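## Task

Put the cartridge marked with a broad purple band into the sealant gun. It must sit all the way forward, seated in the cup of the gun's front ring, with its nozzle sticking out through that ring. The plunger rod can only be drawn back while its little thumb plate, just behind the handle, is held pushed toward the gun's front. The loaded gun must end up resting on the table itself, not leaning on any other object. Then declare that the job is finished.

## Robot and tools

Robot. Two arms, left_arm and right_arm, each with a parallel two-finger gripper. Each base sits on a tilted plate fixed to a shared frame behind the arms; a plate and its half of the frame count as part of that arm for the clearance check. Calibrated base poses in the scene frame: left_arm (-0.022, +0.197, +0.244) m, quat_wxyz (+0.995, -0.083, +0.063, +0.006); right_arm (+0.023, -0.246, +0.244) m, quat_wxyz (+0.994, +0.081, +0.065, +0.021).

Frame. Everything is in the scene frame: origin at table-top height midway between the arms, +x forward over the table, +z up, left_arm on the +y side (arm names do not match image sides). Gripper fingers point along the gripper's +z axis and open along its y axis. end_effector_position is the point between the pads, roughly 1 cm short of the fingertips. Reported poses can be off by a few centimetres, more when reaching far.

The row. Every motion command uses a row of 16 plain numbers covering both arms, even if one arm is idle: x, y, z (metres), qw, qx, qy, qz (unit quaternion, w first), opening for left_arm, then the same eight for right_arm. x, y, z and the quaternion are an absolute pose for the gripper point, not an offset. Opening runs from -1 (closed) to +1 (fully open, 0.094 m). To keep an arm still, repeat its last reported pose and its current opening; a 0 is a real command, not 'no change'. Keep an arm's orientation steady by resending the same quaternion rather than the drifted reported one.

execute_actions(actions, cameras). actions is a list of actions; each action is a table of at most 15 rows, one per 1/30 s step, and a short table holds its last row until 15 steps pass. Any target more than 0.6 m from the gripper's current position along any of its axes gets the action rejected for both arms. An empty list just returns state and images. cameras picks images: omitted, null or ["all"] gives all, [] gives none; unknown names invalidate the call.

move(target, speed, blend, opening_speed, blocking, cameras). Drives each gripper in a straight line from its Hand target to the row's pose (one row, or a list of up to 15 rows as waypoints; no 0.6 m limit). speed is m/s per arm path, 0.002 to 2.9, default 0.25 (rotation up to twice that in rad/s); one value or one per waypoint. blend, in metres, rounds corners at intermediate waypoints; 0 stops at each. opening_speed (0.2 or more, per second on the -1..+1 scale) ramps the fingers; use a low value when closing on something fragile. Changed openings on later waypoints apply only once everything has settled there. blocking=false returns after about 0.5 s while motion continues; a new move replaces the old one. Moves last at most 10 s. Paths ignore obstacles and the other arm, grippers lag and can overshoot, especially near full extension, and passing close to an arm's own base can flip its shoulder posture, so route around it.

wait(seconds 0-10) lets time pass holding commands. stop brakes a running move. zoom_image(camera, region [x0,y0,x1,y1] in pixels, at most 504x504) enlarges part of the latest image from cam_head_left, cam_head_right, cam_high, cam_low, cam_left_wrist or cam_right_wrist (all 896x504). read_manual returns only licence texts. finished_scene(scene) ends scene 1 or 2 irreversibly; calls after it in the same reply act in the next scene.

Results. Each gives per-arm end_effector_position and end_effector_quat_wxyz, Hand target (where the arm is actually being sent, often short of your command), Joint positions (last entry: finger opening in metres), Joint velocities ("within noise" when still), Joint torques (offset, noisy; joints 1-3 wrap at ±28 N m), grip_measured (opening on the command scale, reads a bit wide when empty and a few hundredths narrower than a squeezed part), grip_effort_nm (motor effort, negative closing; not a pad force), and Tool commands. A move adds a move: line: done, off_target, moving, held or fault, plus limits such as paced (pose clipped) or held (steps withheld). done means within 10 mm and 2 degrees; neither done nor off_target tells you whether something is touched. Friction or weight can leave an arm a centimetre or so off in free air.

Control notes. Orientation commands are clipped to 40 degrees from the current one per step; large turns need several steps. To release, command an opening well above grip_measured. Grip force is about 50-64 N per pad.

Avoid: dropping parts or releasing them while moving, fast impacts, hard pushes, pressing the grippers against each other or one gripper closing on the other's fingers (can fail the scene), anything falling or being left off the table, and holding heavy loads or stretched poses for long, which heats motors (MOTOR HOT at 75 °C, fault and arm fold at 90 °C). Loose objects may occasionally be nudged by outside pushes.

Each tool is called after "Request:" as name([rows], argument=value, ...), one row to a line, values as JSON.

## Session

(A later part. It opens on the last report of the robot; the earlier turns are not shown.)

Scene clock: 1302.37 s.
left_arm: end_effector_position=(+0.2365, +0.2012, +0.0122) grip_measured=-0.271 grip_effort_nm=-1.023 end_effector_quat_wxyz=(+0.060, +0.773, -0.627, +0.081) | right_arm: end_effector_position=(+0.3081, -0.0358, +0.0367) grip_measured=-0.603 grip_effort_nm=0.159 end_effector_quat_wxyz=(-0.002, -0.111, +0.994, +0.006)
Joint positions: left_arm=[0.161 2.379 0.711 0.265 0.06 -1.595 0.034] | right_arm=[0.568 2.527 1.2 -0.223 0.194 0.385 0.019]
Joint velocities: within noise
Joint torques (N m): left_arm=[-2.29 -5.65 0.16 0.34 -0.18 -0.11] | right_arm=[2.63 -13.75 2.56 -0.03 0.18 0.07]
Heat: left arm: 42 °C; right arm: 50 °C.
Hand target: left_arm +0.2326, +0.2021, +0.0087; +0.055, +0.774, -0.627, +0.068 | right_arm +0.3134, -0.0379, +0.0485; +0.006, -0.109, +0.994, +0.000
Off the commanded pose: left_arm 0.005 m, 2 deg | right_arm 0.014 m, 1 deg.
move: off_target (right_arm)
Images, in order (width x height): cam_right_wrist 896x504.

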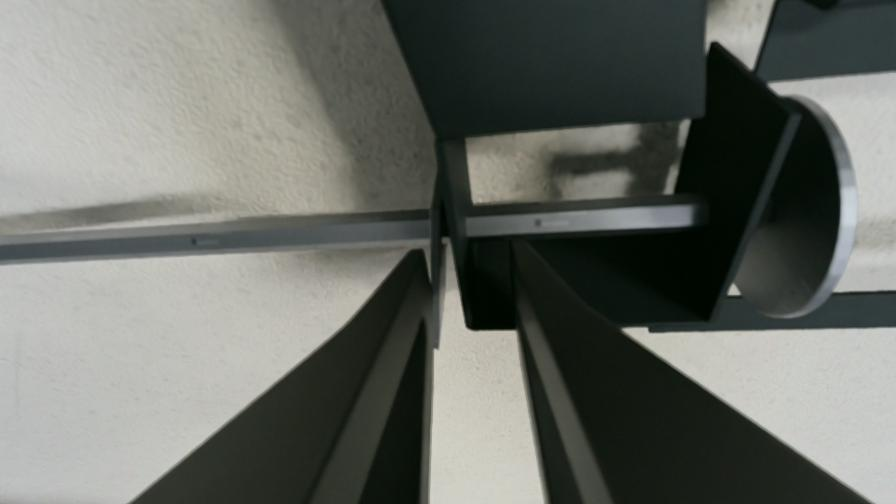

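Request:
move([
  [0.2325,0.2020,0.0085,0.0547,0.7741,-0.6269,0.0679,-0.5,0.3105,-0.0335,0.0440,0.006,-0.1089,0.9941,0,-0.6],
], speed=0.03, cameras=["cam_right_wrist"])

Scene clock: 1305.83 s.
left_arm: end_effector_position=(+0.2365, +0.2012, +0.0122) grip_measured=-0.271 grip_effort_nm=-1.023 end_effector_quat_wxyz=(+0.060, +0.773, -0.627, +0.081) | right_arm: end_effector_position=(+0.3081, -0.0358, +0.0367) grip_measured=-0.603 grip_effort_nm=0.159 end_effector_quat_wxyz=(-0.002, -0.107, +0.994, +0.006)
Joint positions: left_arm=[0.161 2.379 0.711 0.265 0.06 -1.595 0.034] | right_arm=[0.568 2.527 1.2 -0.223 0.194 0.394 0.019]
Joint velocities: within noise
Joint torques (N m): left_arm=[-2.28 -5.7 0.36 0.35 -0.17 -0.13] | right_arm=[3.71 -11.97 3.1 0.11 0.19 0.11]
Heat: left arm: 41 °C; right arm: 51 °C.
Hand target: left_arm +0.2326, +0.2021, +0.0087; +0.055, +0.774, -0.627, +0.068 | right_arm +0.3105, -0.0335, +0.0439; +0.006, -0.109, +0.994, +0.000
Off the commanded pose: left_arm 0.005 m, 2 deg | right_arm 0.008 m, 1 deg.
move: done
Images, in order (width x height): cam_right_wrist 896x504.

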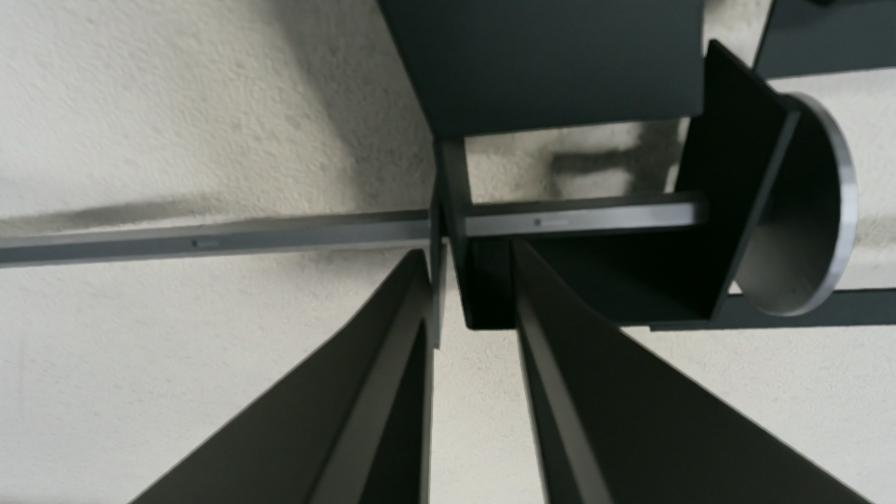

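Request:
move([
  [0.2325,0.2020,0.0085,0.0547,0.7741,-0.6269,0.0679,-0.5,0.3105,-0.0315,0.0420,0.006,-0.1089,0.9941,0,-0.98],
], speed=0.03, opening_speed=0.3, cameras=["cam_right_wrist"])

Request:
zoom_image(camera="cam_right_wrist", region=[380, 100, 560, 380])

Scene clock: 1309.93 s.
left_arm: end_effector_position=(+0.2365, +0.2012, +0.0122) grip_measured=-0.271 grip_effort_nm=-1.023 end_effector_quat_wxyz=(+0.060, +0.773, -0.627, +0.081) | right_arm: end_effector_position=(+0.3070, -0.0333, +0.0374) grip_measured=-0.936 grip_effort_nm=-0.960 end_effector_quat_wxyz=(+0.000, -0.108, +0.994, +0.006)
Joint positions: left_arm=[0.161 2.379 0.711 0.265 0.06 -1.595 0.034] | right_arm=[0.577 2.527 1.2 -0.221 0.197 0.399 0.003]
Joint velocities: within noise
Joint torques (N m): left_arm=[-2.25 -5.68 0.2 0.32 -0.18 -0.1] | right_arm=[3.25 -11.07 3.89 0.11 0.18 0.12]
Heat: left arm: 41 °C; right arm: 51 °C.
Hand target: left_arm +0.2326, +0.2021, +0.0087; +0.055, +0.774, -0.627, +0.068 | right_arm +0.3104, -0.0315, +0.0420; +0.006, -0.109, +0.994, +0.000
Off the commanded pose: left_arm 0.005 m, 2 deg | right_arm 0.006 m, 1 deg.
move: done
Images, in order (width x height): cam_right_wrist 896x504.

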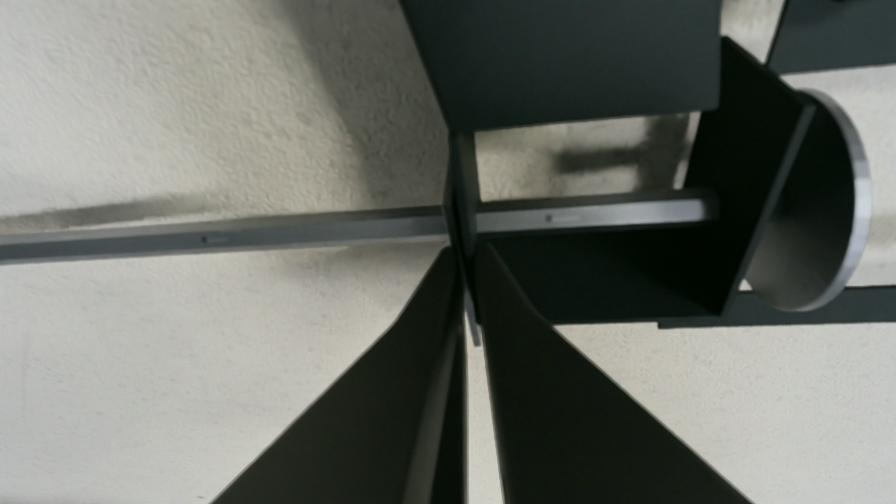

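Scaled by 1.800 from the camera's 896x504 image, which has a finer 1280x720 frame.

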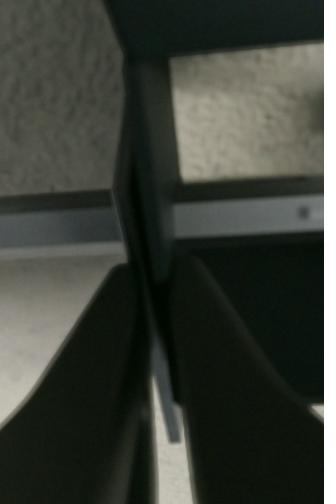

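Request:
move(target=[0.2310,0.2110,0.0095,0.0547,0.7741,-0.6269,0.0679,-0.5,0.3105,-0.0315,0.0420,0.006,-0.1089,0.9941,0,-0.98], speed=0.04, cameras=["cam_left_wrist","cam_right_wrist"])

Scene clock: 1313.23 s.
left_arm: end_effector_position=(+0.2365, +0.2018, +0.0122) grip_measured=-0.271 grip_effort_nm=-1.023 end_effector_quat_wxyz=(+0.062, +0.771, -0.628, +0.084) | right_arm: end_effector_position=(+0.3070, -0.0333, +0.0374) grip_measured=-0.938 grip_effort_nm=-1.004 end_effector_quat_wxyz=(+0.000, -0.109, +0.994, +0.006)
Joint positions: left_arm=[0.169 2.379 0.711 0.265 0.069 -1.583 0.034] | right_arm=[0.577 2.527 1.2 -0.221 0.197 0.398 0.003]
Joint velocities: within noise
Joint torques (N m): left_arm=[0.02 -6.54 0.01 0.27 -0.2 0.12] | right_arm=[3.25 -11.08 3.85 0.11 0.15 0.08]
Heat: left arm: 41 °C; right arm: 51 °C.
Hand target: left_arm +0.2311, +0.2107, +0.0097; +0.055, +0.774, -0.627, +0.068 | right_arm +0.3104, -0.0315, +0.0420; +0.006, -0.109, +0.994, +0.000
Off the commanded pose: left_arm 0.011 m, 2 deg | right_arm 0.006 m, 1 deg.
move: off_target (left_arm)
Images, in order (width x height): cam_left_wrist 896x504, cam_right_wrist 896x504.

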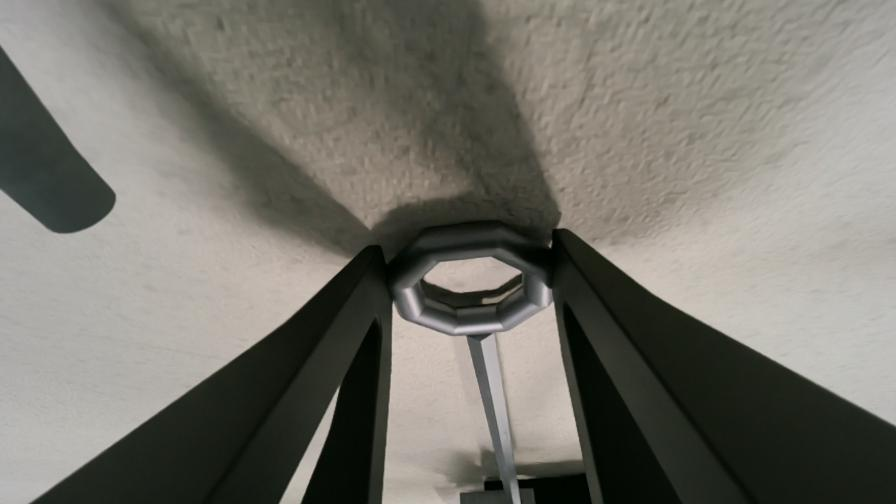

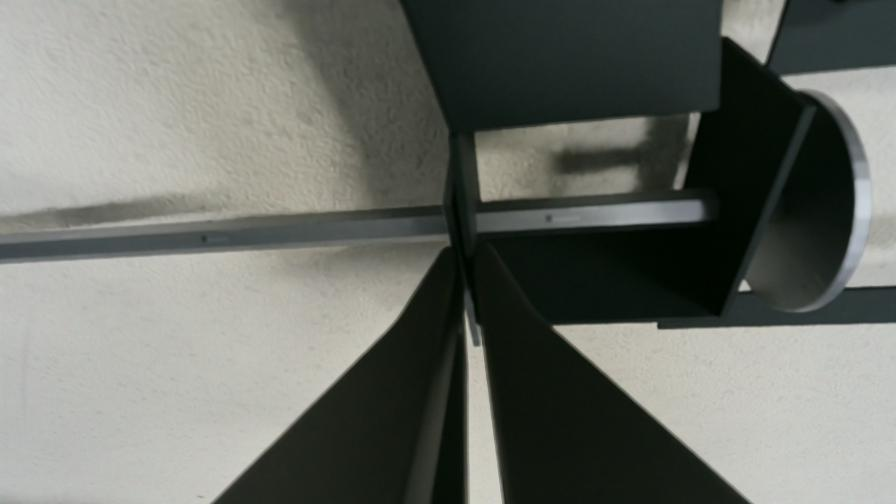

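Request:
move(target=[0.2350,0.1850,0.0085,0.0547,0.7741,-0.6269,0.0679,-0.5,0.3105,-0.0315,0.0420,0.006,-0.1089,0.9941,0,-0.98], speed=0.04, cameras=["cam_left_wrist","cam_right_wrist"])

Scene clock: 1318.73 s.
left_arm: end_effector_position=(+0.2368, +0.1984, +0.0123) grip_measured=-0.271 grip_effort_nm=-1.028 end_effector_quat_wxyz=(+0.041, +0.775, -0.628, +0.059) | right_arm: end_effector_position=(+0.3069, -0.0342, +0.0374) grip_measured=-0.938 grip_effort_nm=-1.009 end_effector_quat_wxyz=(-0.001, -0.109, +0.994, +0.004)
Joint positions: left_arm=[0.11 2.379 0.711 0.265 -0.008 -1.647 0.034] | right_arm=[0.577 2.527 1.2 -0.224 0.201 0.398 0.003]
Joint velocities: within noise
Joint torques (N m): left_arm=[-3.69 -5.03 0.69 0.41 0.32 -0.27] | right_arm=[3.23 -11.08 3.92 0.13 0.13 0.09]
Heat: left arm: 41 °C; right arm: 51 °C.
Hand target: left_arm +0.2348, +0.1855, +0.0090; +0.055, +0.774, -0.627, +0.068 | right_arm +0.3104, -0.0314, +0.0420; +0.006, -0.109, +0.994, +0.000
Off the commanded pose: left_arm 0.014 m, 2 deg | right_arm 0.006 m, 1 deg.
move: off_target (left_arm)
Images, in order (width x height): cam_left_wrist 896x504, cam_right_wrist 896x504.

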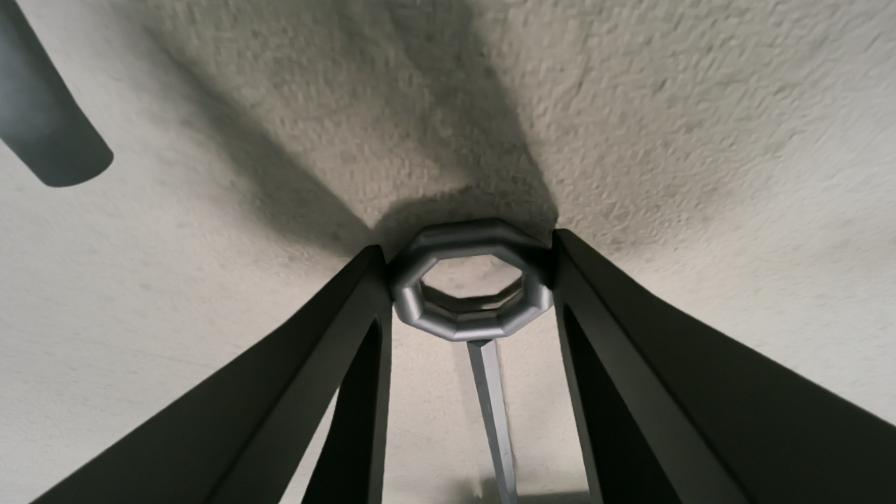

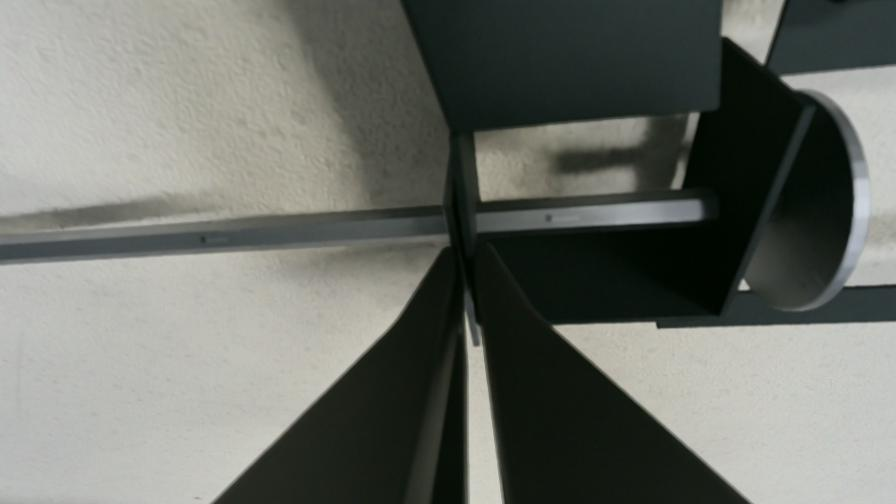

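Request:
move(target=[0.2365,0.1770,0.0085,0.0547,0.7741,-0.6269,0.0679,-0.5,0.3105,-0.0315,0.0420,0.006,-0.1089,0.9941,0,-0.98], speed=0.04, cameras=["cam_left_wrist","cam_right_wrist"])

Scene clock: 1321.53 s.
left_arm: end_effector_position=(+0.2372, +0.1959, +0.0128) grip_measured=-0.271 grip_effort_nm=-1.033 end_effector_quat_wxyz=(+0.032, +0.777, -0.627, +0.050) | right_arm: end_effector_position=(+0.3068, -0.0358, +0.0374) grip_measured=-0.938 grip_effort_nm=-1.004 end_effector_quat_wxyz=(-0.001, -0.110, +0.994, -0.001)
Joint positions: left_arm=[0.082 2.379 0.711 0.265 -0.038 -1.677 0.034] | right_arm=[0.577 2.527 1.2 -0.228 0.208 0.398 0.003]
Joint velocities: within noise
Joint torques (N m): left_arm=[-3.86 -4.78 1.07 0.41 0.52 -0.24] | right_arm=[3.28 -11.07 3.9 0.15 0.07 0.09]
Heat: left arm: 41 °C; right arm: 52 °C.
Hand target: left_arm +0.2360, +0.1778, +0.0094; +0.055, +0.774, -0.627, +0.067 | right_arm +0.3104, -0.0315, +0.0420; +0.006, -0.109, +0.994, +0.000
Off the commanded pose: left_arm 0.019 m, 3 deg | right_arm 0.007 m, 1 deg.
move: off_target (left_arm)
Images, in order (width x height): cam_left_wrist 896x504, cam_right_wrist 896x504.

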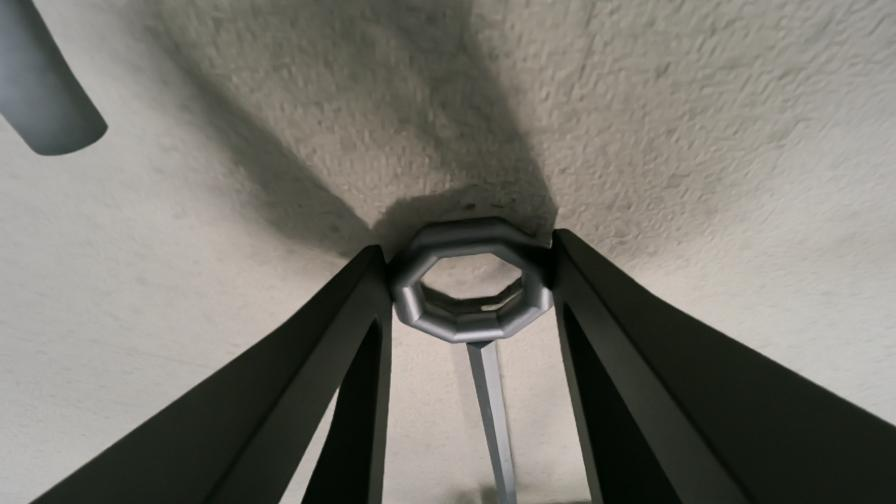

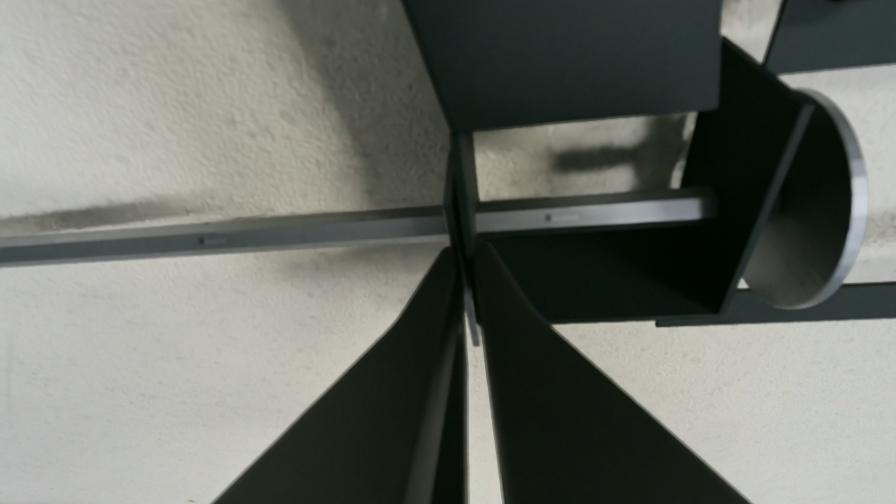

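Request:
move(target=[0.2390,0.1660,0.0085,0.0547,0.7741,-0.6269,0.0679,-0.5,0.3105,-0.0315,0.0420,0.006,-0.1089,0.9941,0,-0.98], speed=0.04, cameras=["cam_left_wrist","cam_right_wrist"])

Scene clock: 1329.23 s.
left_arm: end_effector_position=(+0.2391, +0.1845, +0.0132) grip_measured=-0.271 grip_effort_nm=-1.033 end_effector_quat_wxyz=(+0.032, +0.777, -0.627, +0.050) | right_arm: end_effector_position=(+0.3066, -0.0399, +0.0374) grip_measured=-0.938 grip_effort_nm=-1.009 end_effector_quat_wxyz=(-0.001, -0.111, +0.994, -0.011)
Joint positions: left_arm=[0.038 2.386 0.717 0.265 -0.045 -1.72 0.034] | right_arm=[0.577 2.527 1.2 -0.238 0.226 0.398 0.003]
Joint velocities: within noise
Joint torques (N m): left_arm=[-3.85 -4.74 1.58 0.44 0.52 -0.24] | right_arm=[3.18 -11.17 3.86 0.21 -0.08 0.09]
Heat: left arm: 40 °C; right arm: 52 °C.
Hand target: left_arm +0.2384, +0.1667, +0.0094; +0.055, +0.774, -0.627, +0.067 | right_arm +0.3104, -0.0316, +0.0421; +0.006, -0.109, +0.994, +0.000
Off the commanded pose: left_arm 0.019 m, 3 deg | right_arm 0.010 m, 1 deg.
move: off_target (left_arm)
Images, in order (width x height): cam_left_wrist 896x504, cam_right_wrist 896x504.

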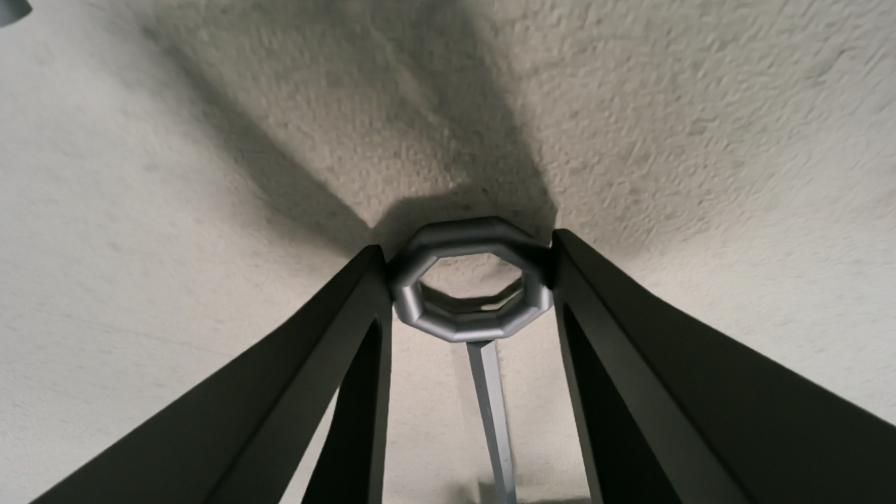

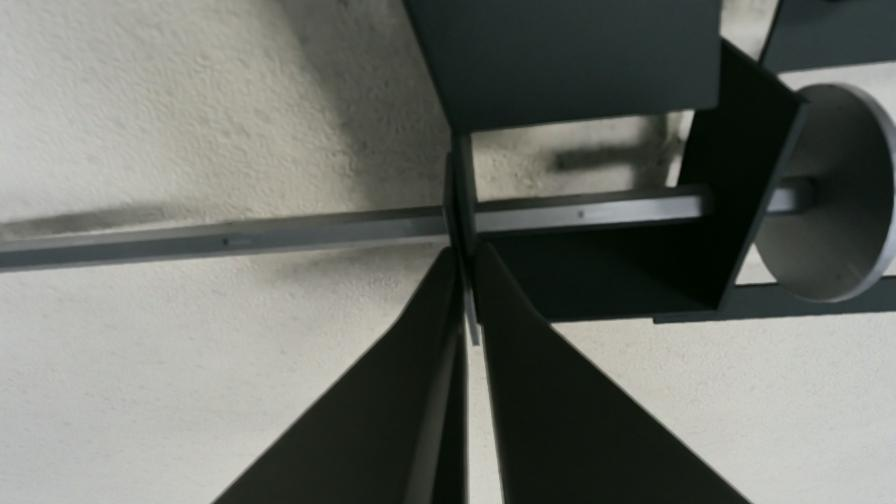

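Request:
move(target=[0.2350,0.1950,0.0085,0.0547,0.7741,-0.6269,0.0679,-0.5,0.3105,-0.0315,0.0420,0.006,-0.1089,0.9941,0,-0.98], speed=0.04, cameras=["cam_left_wrist","cam_right_wrist"])

Scene clock: 1333.10 s.
left_arm: end_effector_position=(+0.2387, +0.1896, +0.0124) grip_measured=-0.272 grip_effort_nm=-1.028 end_effector_quat_wxyz=(+0.058, +0.772, -0.629, +0.077) | right_arm: end_effector_position=(+0.3055, -0.0383, +0.0374) grip_measured=-0.938 grip_effort_nm=-1.009 end_effector_quat_wxyz=(-0.003, -0.111, +0.994, -0.006)
Joint positions: left_arm=[0.11 2.386 0.717 0.265 0.042 -1.641 0.034] | right_arm=[0.577 2.527 1.2 -0.238 0.215 0.398 0.003]
Joint velocities: within noise
Joint torques (N m): left_arm=[-0.35 -5.76 0.39 0.33 -0.05 0.09] | right_arm=[3.22 -11.06 3.81 0.23 0.01 0.11]
Heat: left arm: 40 °C; right arm: 52 °C.
Hand target: left_arm +0.2350, +0.1949, +0.0087; +0.055, +0.774, -0.627, +0.068 | right_arm +0.3104, -0.0315, +0.0421; +0.006, -0.109, +0.994, +0.000
Off the commanded pose: left_arm 0.008 m, 1 deg | right_arm 0.010 m, 1 deg.
move: done
Images, in order (width x height): cam_left_wrist 896x504, cam_right_wrist 896x504.

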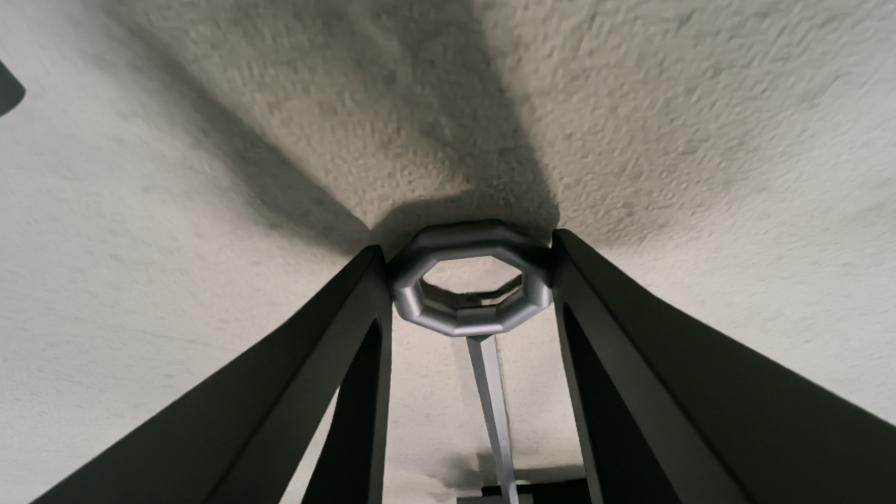

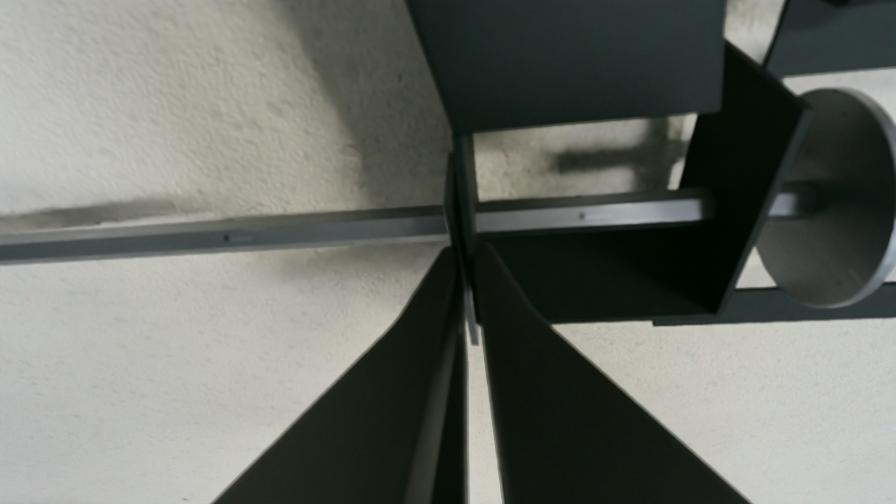

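Continue pulling.

Request:
move(target=[0.2330,0.2030,0.0085,0.0547,0.7741,-0.6269,0.0679,-0.5,0.3105,-0.0315,0.0420,0.006,-0.1089,0.9941,0,-0.98], speed=0.04, cameras=["cam_left_wrist","cam_right_wrist"])

Scene clock: 1335.77 s.
left_arm: end_effector_position=(+0.2384, +0.1927, +0.0121) grip_measured=-0.272 grip_effort_nm=-1.033 end_effector_quat_wxyz=(+0.064, +0.769, -0.630, +0.086) | right_arm: end_effector_position=(+0.3043, -0.0362, +0.0374) grip_measured=-0.939 grip_effort_nm=-1.009 end_effector_quat_wxyz=(-0.006, -0.111, +0.994, +0.000)
Joint positions: left_arm=[0.137 2.386 0.717 0.265 0.069 -1.61 0.034] | right_arm=[0.577 2.527 1.2 -0.237 0.201 0.398 0.003]
Joint velocities: within noise
Joint torques (N m): left_arm=[-0.01 -6.27 0.12 0.31 -0.25 0.08] | right_arm=[3.25 -11.03 3.84 0.24 0.12 0.1]
Heat: left arm: 40 °C; right arm: 52 °C.
Hand target: left_arm +0.2330, +0.2027, +0.0088; +0.055, +0.774, -0.627, +0.068 | right_arm +0.3104, -0.0315, +0.0421; +0.006, -0.109, +0.994, +0.000
Off the commanded pose: left_arm 0.012 m, 2 deg | right_arm 0.009 m, 1 deg.
move: off_target (left_arm)
Images, in order (width x height): cam_left_wrist 896x504, cam_right_wrist 896x504.

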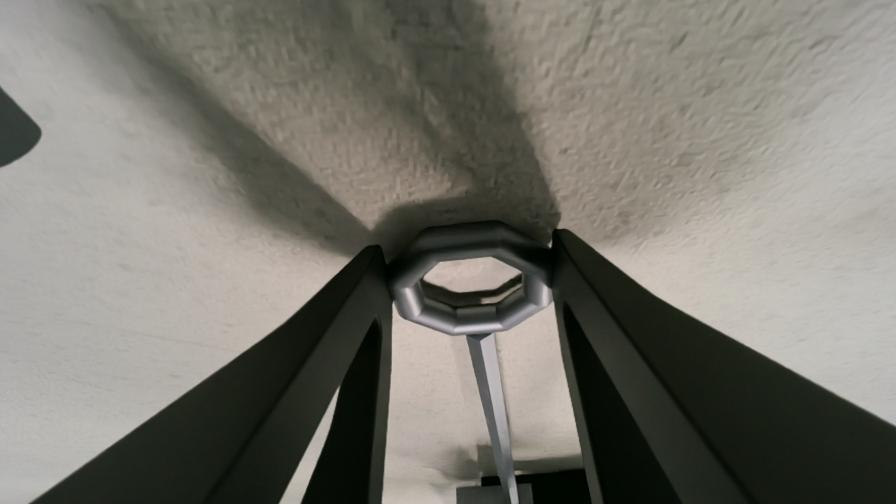

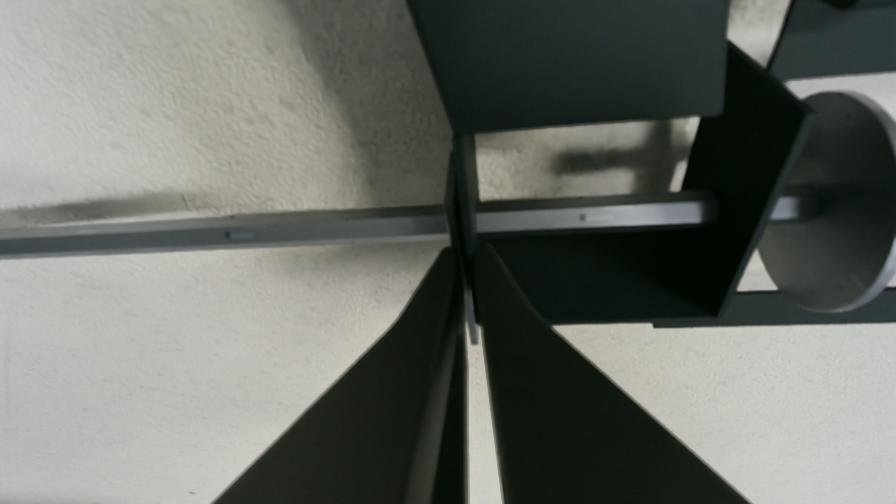

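Request:
zoom_image(camera="cam_right_wrist", region=[400, 110, 520, 370])

Scaled by 1.938 from the camera's 896x504 image, which has a finer 1280x720 frame.

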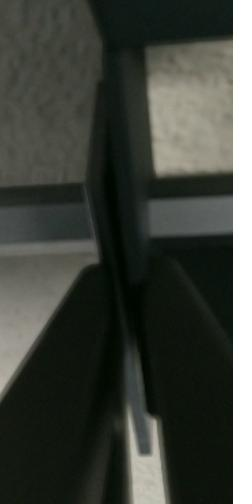

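Request:
move(target=[0.2320,0.2060,0.0085,0.0547,0.7741,-0.6269,0.0679,-0.5,0.3105,-0.0315,0.0420,0.006,-0.1089,0.9941,0,-0.90], speed=0.04, opening_speed=0.2, cameras=["cam_right_wrist"])

Scene clock: 1353.03 s.
left_arm: end_effector_position=(+0.2384, +0.1939, +0.0121) grip_measured=-0.272 grip_effort_nm=-1.028 end_effector_quat_wxyz=(+0.067, +0.769, -0.630, +0.089) | right_arm: end_effector_position=(+0.3041, -0.0349, +0.0374) grip_measured=-0.897 grip_effort_nm=-0.159 end_effector_quat_wxyz=(-0.007, -0.110, +0.994, +0.003)
Joint positions: left_arm=[0.147 2.386 0.717 0.265 0.078 -1.599 0.034] | right_arm=[0.577 2.527 1.2 -0.235 0.195 0.398 0.005]
Joint velocities: within noise
Joint torques (N m): left_arm=[0.12 -6.48 -0.34 0.33 -0.33 0.1] | right_arm=[3.21 -11.08 3.89 0.2 0.19 0.09]
Heat: left arm: 41 °C; right arm: 52 °C.
Hand target: left_arm +0.2319, +0.2056, +0.0089; +0.055, +0.774, -0.627, +0.068 | right_arm +0.3104, -0.0315, +0.0421; +0.006, -0.109, +0.994, +0.000
Off the commanded pose: left_arm 0.014 m, 3 deg | right_arm 0.009 m, 1 deg.
move: off_target (left_arm)
Images, in order (width x height): cam_right_wrist 896x504.

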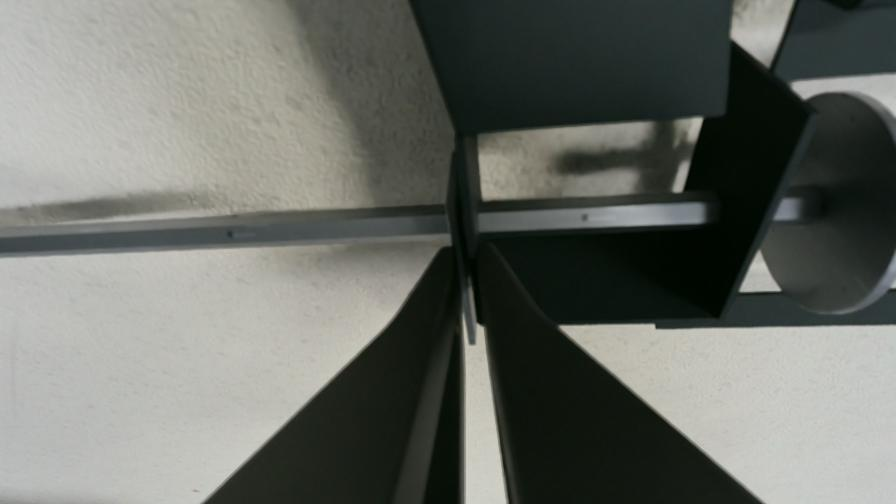

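Request:
move(target=[0.2320,0.2060,0.0085,0.0547,0.7741,-0.6269,0.0679,-0.5,0.3105,-0.0315,0.0420,0.006,-0.1089,0.9941,0,-0.87], speed=0.04, opening_speed=0.2, cameras=["cam_right_wrist"])

Request:
zoom_image(camera="cam_right_wrist", region=[400, 110, 520, 370])

Scene clock: 1357.07 s.
left_arm: end_effector_position=(+0.2384, +0.1940, +0.0121) grip_measured=-0.272 grip_effort_nm=-1.028 end_effector_quat_wxyz=(+0.067, +0.769, -0.630, +0.089) | right_arm: end_effector_position=(+0.3041, -0.0344, +0.0374) grip_measured=-0.868 grip_effort_nm=-0.095 end_effector_quat_wxyz=(-0.007, -0.109, +0.994, +0.005)
Joint positions: left_arm=[0.147 2.386 0.717 0.265 0.079 -1.599 0.034] | right_arm=[0.577 2.527 1.2 -0.234 0.193 0.4 0.006]
Joint velocities: within noise
Joint torques (N m): left_arm=[0.13 -6.48 -0.24 0.3 -0.32 0.1] | right_arm=[3.23 -11.12 3.97 0.17 0.2 0.07]
Heat: left arm: 41 °C; right arm: 52 °C.
Hand target: left_arm +0.2319, +0.2057, +0.0089; +0.055, +0.774, -0.627, +0.068 | right_arm +0.3104, -0.0315, +0.0421; +0.006, -0.109, +0.994, +0.000
Off the commanded pose: left_arm 0.014 m, 3 deg | right_arm 0.008 m, 2 deg.
move: off_target (left_arm)
Images, in order (width x height): cam_right_wrist 896x504.

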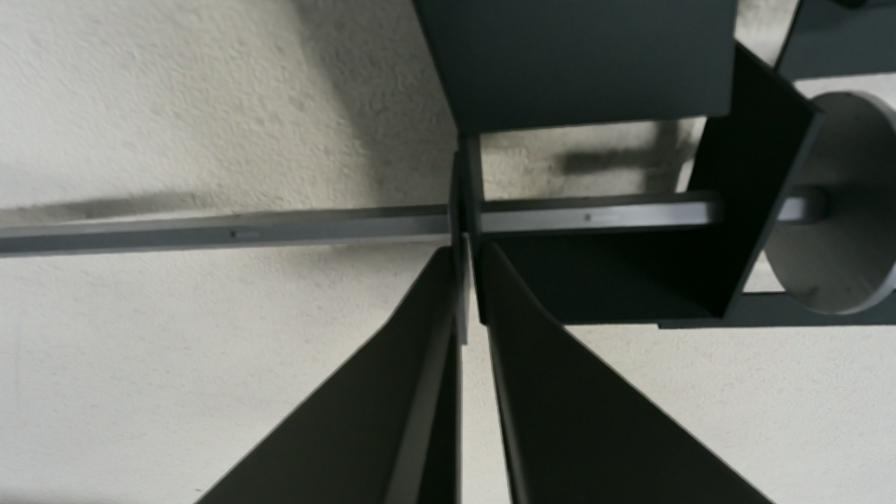

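Scaled by 1.938 from the camera's 896x504 image, which has a finer 1280x720 frame.

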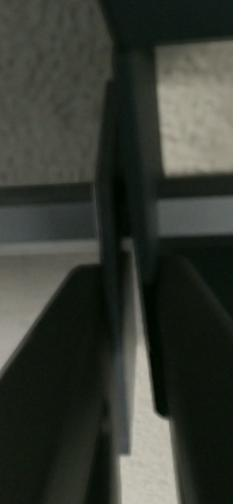

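Request:
move(target=[0.2330,0.2000,0.0085,0.0547,0.7741,-0.6269,0.0679,-0.6,0.3120,-0.0400,0.0410,0.006,-0.1089,0.9941,0,-0.99], speed=0.04, opening_speed=0.3, cameras=["cam_right_wrist"])

Request:
move(target=[0.2300,0.2110,0.0090,0.0547,0.7741,-0.6269,0.0679,-0.6,0.3130,-0.0460,0.0410,0.006,-0.1089,0.9941,0,-0.99], speed=0.04, cameras=["cam_right_wrist","cam_left_wrist"])

Scene clock: 1366.10 s.
left_arm: end_effector_position=(+0.2383, +0.1942, +0.0120) grip_measured=-0.272 grip_effort_nm=-1.028 end_effector_quat_wxyz=(+0.066, +0.769, -0.630, +0.089) | right_arm: end_effector_position=(+0.3040, -0.0352, +0.0368) grip_measured=-0.939 grip_effort_nm=-0.999 end_effector_quat_wxyz=(-0.006, -0.114, +0.993, +0.005)
Joint positions: left_arm=[0.147 2.386 0.717 0.265 0.078 -1.599 0.034] | right_arm=[0.575 2.527 1.195 -0.227 0.193 0.389 0.003]
Joint velocities: within noise
Joint torques (N m): left_arm=[-1.76 -6.26 -0.12 0.32 -0.3 -0.13] | right_arm=[1.48 -11.86 2.44 0.29 0.19 -0.05]
Heat: left arm: 41 °C; right arm: 52 °C.
Hand target: left_arm +0.2331, +0.2000, +0.0088; +0.055, +0.774, -0.627, +0.068 | right_arm +0.3119, -0.0400, +0.0409; +0.006, -0.109, +0.994, +0.000
Off the commanded pose: left_arm 0.009 m, 3 deg | right_arm 0.010 m, 2 deg.
move: off_target (left_arm)
Images, in order (width x height): cam_right_wrist 896x504.

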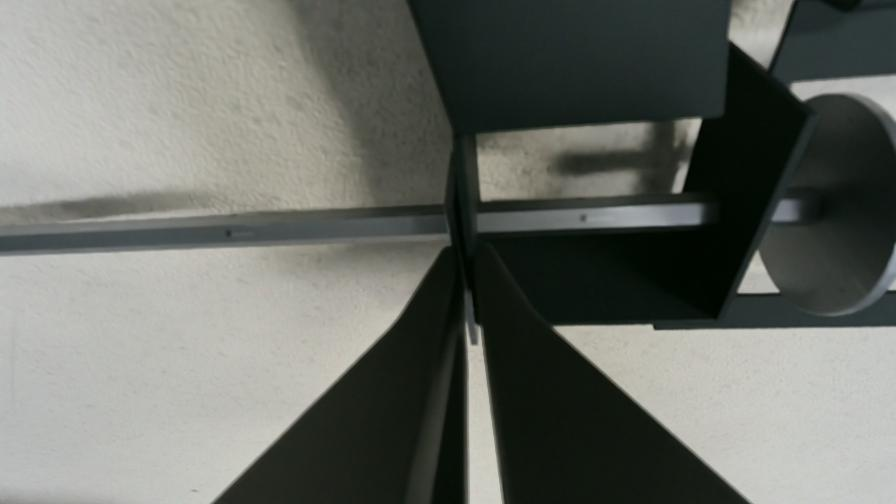

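Scene clock: 1367.00 s.
left_arm: end_effector_position=(+0.2367, +0.1956, +0.0120) grip_measured=-0.272 grip_effort_nm=-1.028 end_effector_quat_wxyz=(+0.071, +0.768, -0.629, +0.094) | right_arm: end_effector_position=(+0.3033, -0.0347, +0.0365) grip_measured=-0.941 grip_effort_nm=-1.004 end_effector_quat_wxyz=(-0.007, -0.117, +0.993, +0.014)
Joint positions: left_arm=[0.164 2.386 0.713 0.266 0.095 -1.583 0.034] | right_arm=[0.569 2.523 1.185 -0.213 0.176 0.374 0.003]
Joint velocities: within noise
Joint torques (N m): left_arm=[0.47 -6.78 -0.46 0.25 -0.38 0.12] | right_arm=[0.75 -12.23 2.02 0.26 0.35 -0.04]
Heat: left arm: 41 °C; right arm: 52 °C.
Hand target: left_arm +0.2299, +0.2105, +0.0094; +0.055, +0.774, -0.627, +0.068 | right_arm +0.3126, -0.0459, +0.0408; +0.005, -0.109, +0.994, +0.000
Off the commanded pose: left_arm 0.017 m, 4 deg | right_arm 0.015 m, 2 deg.
move: off_target (left_arm, right_arm)
Images, in order (width x height): cam_left_wrist 896x504, cam_right_wrist 896x504.

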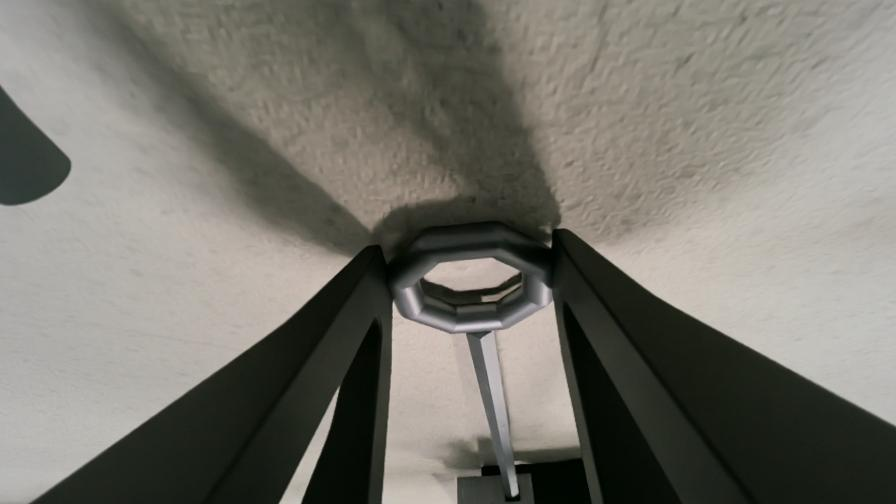

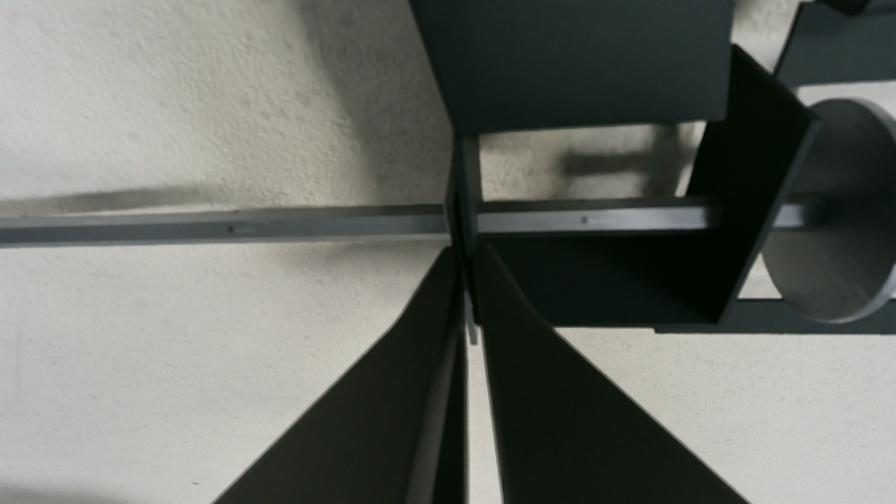

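Request:
move(target=[0.2280,0.2200,0.0095,0.0547,0.7741,-0.6269,0.0679,-0.6,0.3140,-0.0520,0.0410,0.006,-0.1089,0.9941,0,-0.99], speed=0.04, cameras=["cam_right_wrist","cam_left_wrist"])

Scene clock: 1370.53 s.
left_arm: end_effector_position=(+0.2344, +0.2007, +0.0116) grip_measured=-0.272 grip_effort_nm=-1.028 end_effector_quat_wxyz=(+0.077, +0.769, -0.627, +0.100) | right_arm: end_effector_position=(+0.3040, -0.0355, +0.0368) grip_measured=-0.942 grip_effort_nm=-1.009 end_effector_quat_wxyz=(-0.007, -0.119, +0.993, +0.024)
Joint positions: left_arm=[0.196 2.386 0.709 0.266 0.116 -1.555 0.034] | right_arm=[0.557 2.515 1.172 -0.196 0.158 0.358 0.003]
Joint velocities: within noise
Joint torques (N m): left_arm=[0.8 -7.34 -0.54 0.21 -0.55 0.21] | right_arm=[0.47 -12.21 1.99 0.2 0.52 -0.03]
Heat: left arm: 41 °C; right arm: 53 °C.
Hand target: left_arm +0.2279, +0.2192, +0.0099; +0.056, +0.774, -0.627, +0.068 | right_arm +0.3136, -0.0516, +0.0409; +0.005, -0.109, +0.994, +0.000
Off the commanded pose: left_arm 0.020 m, 4 deg | right_arm 0.020 m, 3 deg.
move: off_target (left_arm, right_arm)
Images, in order (width x height): cam_left_wrist 896x504, cam_right_wrist 896x504.

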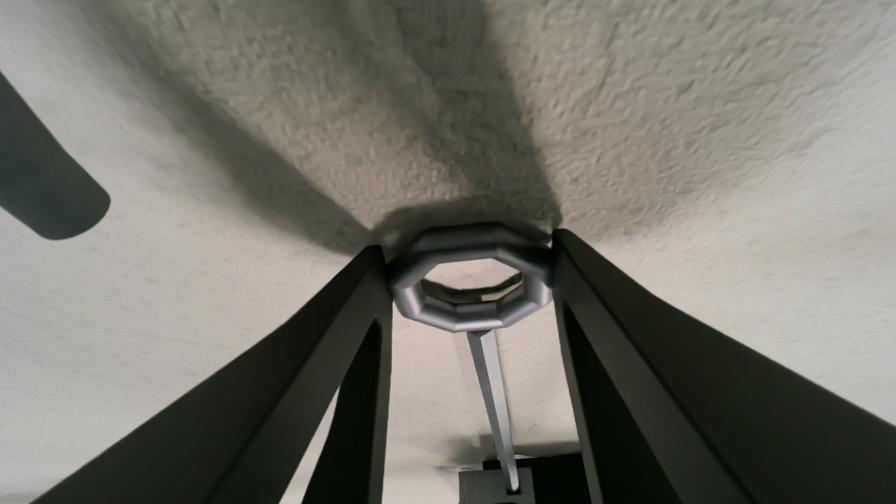

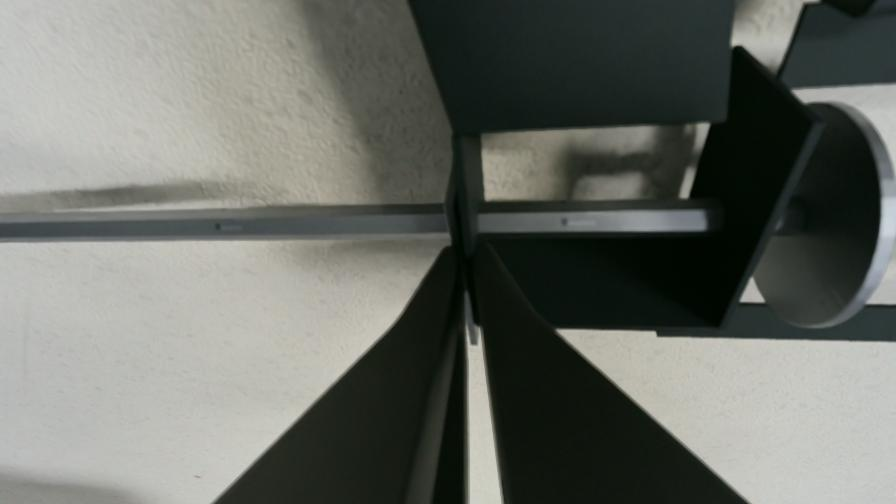

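Request:
move(target=[0.2265,0.2270,0.0100,0.0547,0.7741,-0.6269,0.0679,-0.6,0.3145,-0.0560,0.0410,0.006,-0.1089,0.9941,0,-0.99], speed=0.04, cameras=["cam_right_wrist","cam_left_wrist"])

Scene clock: 1374.20 s.
left_arm: end_effector_position=(+0.2336, +0.2044, +0.0114) grip_measured=-0.272 grip_effort_nm=-1.033 end_effector_quat_wxyz=(+0.081, +0.768, -0.626, +0.106) | right_arm: end_effector_position=(+0.3049, -0.0381, +0.0371) grip_measured=-0.943 grip_effort_nm=-1.004 end_effector_quat_wxyz=(-0.006, -0.119, +0.993, +0.027)
Joint positions: left_arm=[0.221 2.386 0.709 0.265 0.134 -1.531 0.034] | right_arm=[0.548 2.509 1.162 -0.187 0.153 0.347 0.003]
Joint velocities: within noise
Joint torques (N m): left_arm=[1.03 -7.8 -0.64 0.16 -0.65 0.25] | right_arm=[0.43 -12.18 1.91 0.19 0.56 -0.03]
Heat: left arm: 42 °C; right arm: 53 °C.
Hand target: left_arm +0.2263, +0.2260, +0.0105; +0.056, +0.774, -0.627, +0.068 | right_arm +0.3141, -0.0556, +0.0409; +0.005, -0.109, +0.994, +0.000
Off the commanded pose: left_arm 0.024 m, 5 deg | right_arm 0.021 m, 4 deg.
move: off_target (left_arm, right_arm)
Images, in order (width x height): cam_left_wrist 896x504, cam_right_wrist 896x504.

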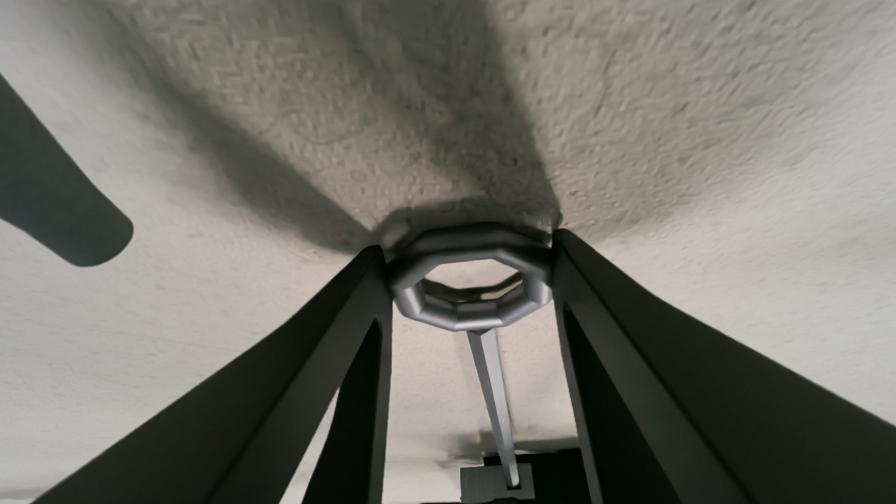

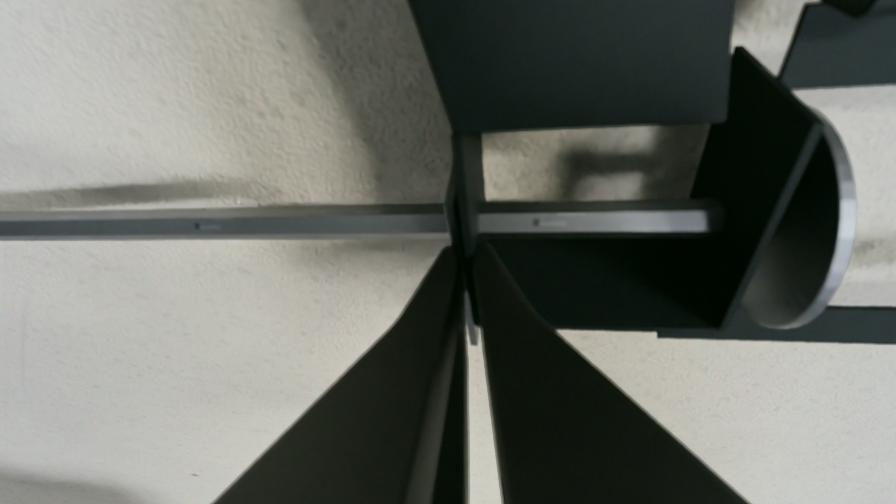

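Request:
move(target=[0.2245,0.2320,0.0100,0.0547,0.7741,-0.6269,0.0679,-0.6,0.3135,-0.0560,0.0400,0.006,-0.1089,0.9941,0,-0.99], speed=0.04, cameras=["cam_right_wrist","cam_left_wrist"])

Scene clock: 1377.07 s.
left_arm: end_effector_position=(+0.2314, +0.2072, +0.0112) grip_measured=-0.272 grip_effort_nm=-1.033 end_effector_quat_wxyz=(+0.084, +0.768, -0.625, +0.109) | right_arm: end_effector_position=(+0.3045, -0.0383, +0.0372) grip_measured=-0.943 grip_effort_nm=-1.009 end_effector_quat_wxyz=(-0.006, -0.120, +0.992, +0.027)
Joint positions: left_arm=[0.24 2.386 0.706 0.265 0.147 -1.514 0.034] | right_arm=[0.548 2.508 1.16 -0.185 0.153 0.344 0.003]
Joint velocities: within noise
Joint torques (N m): left_arm=[1.17 -8.12 -0.68 0.13 -0.73 0.26] | right_arm=[0.44 -11.82 1.85 0.21 0.53 0]
Heat: left arm: 42 °C; right arm: 53 °C.
Hand target: left_arm +0.2245, +0.2308, +0.0106; +0.056, +0.774, -0.627, +0.069 | right_arm +0.3130, -0.0557, +0.0399; +0.005, -0.109, +0.994, +0.000
Off the commanded pose: left_arm 0.026 m, 6 deg | right_arm 0.020 m, 4 deg.
move: off_target (left_arm, right_arm)
Images, in order (width x height): cam_left_wrist 896x504, cam_right_wrist 896x504.

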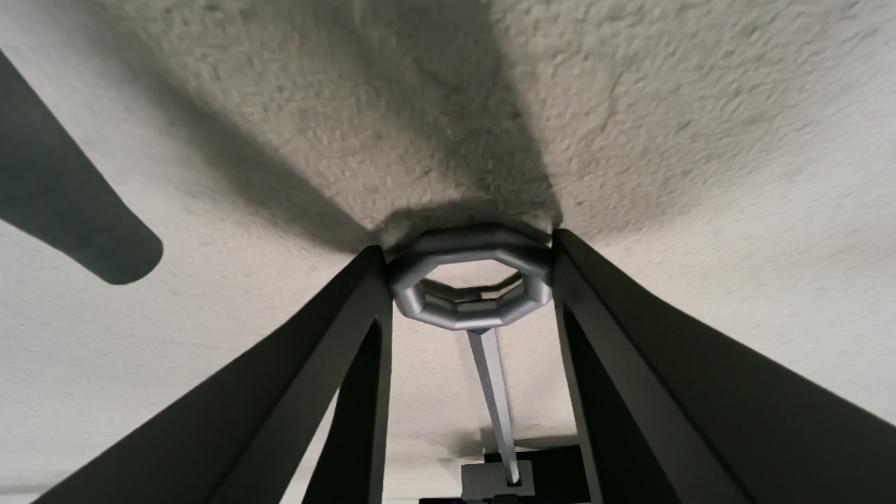

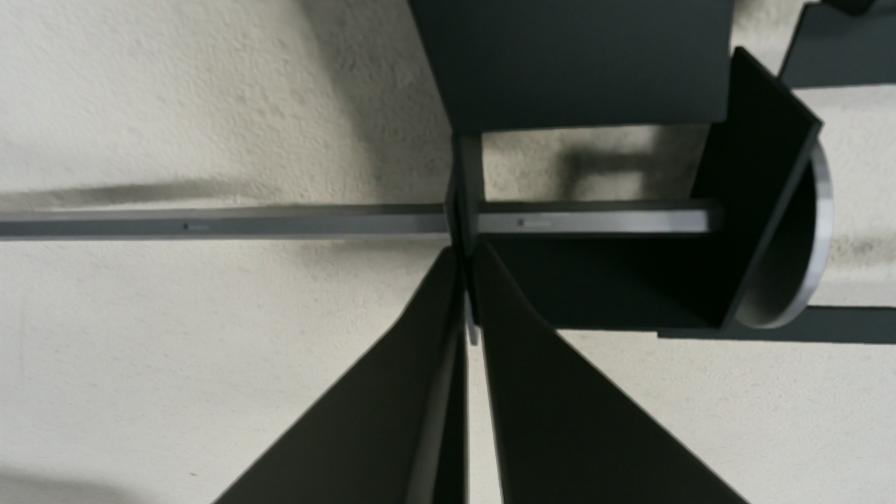

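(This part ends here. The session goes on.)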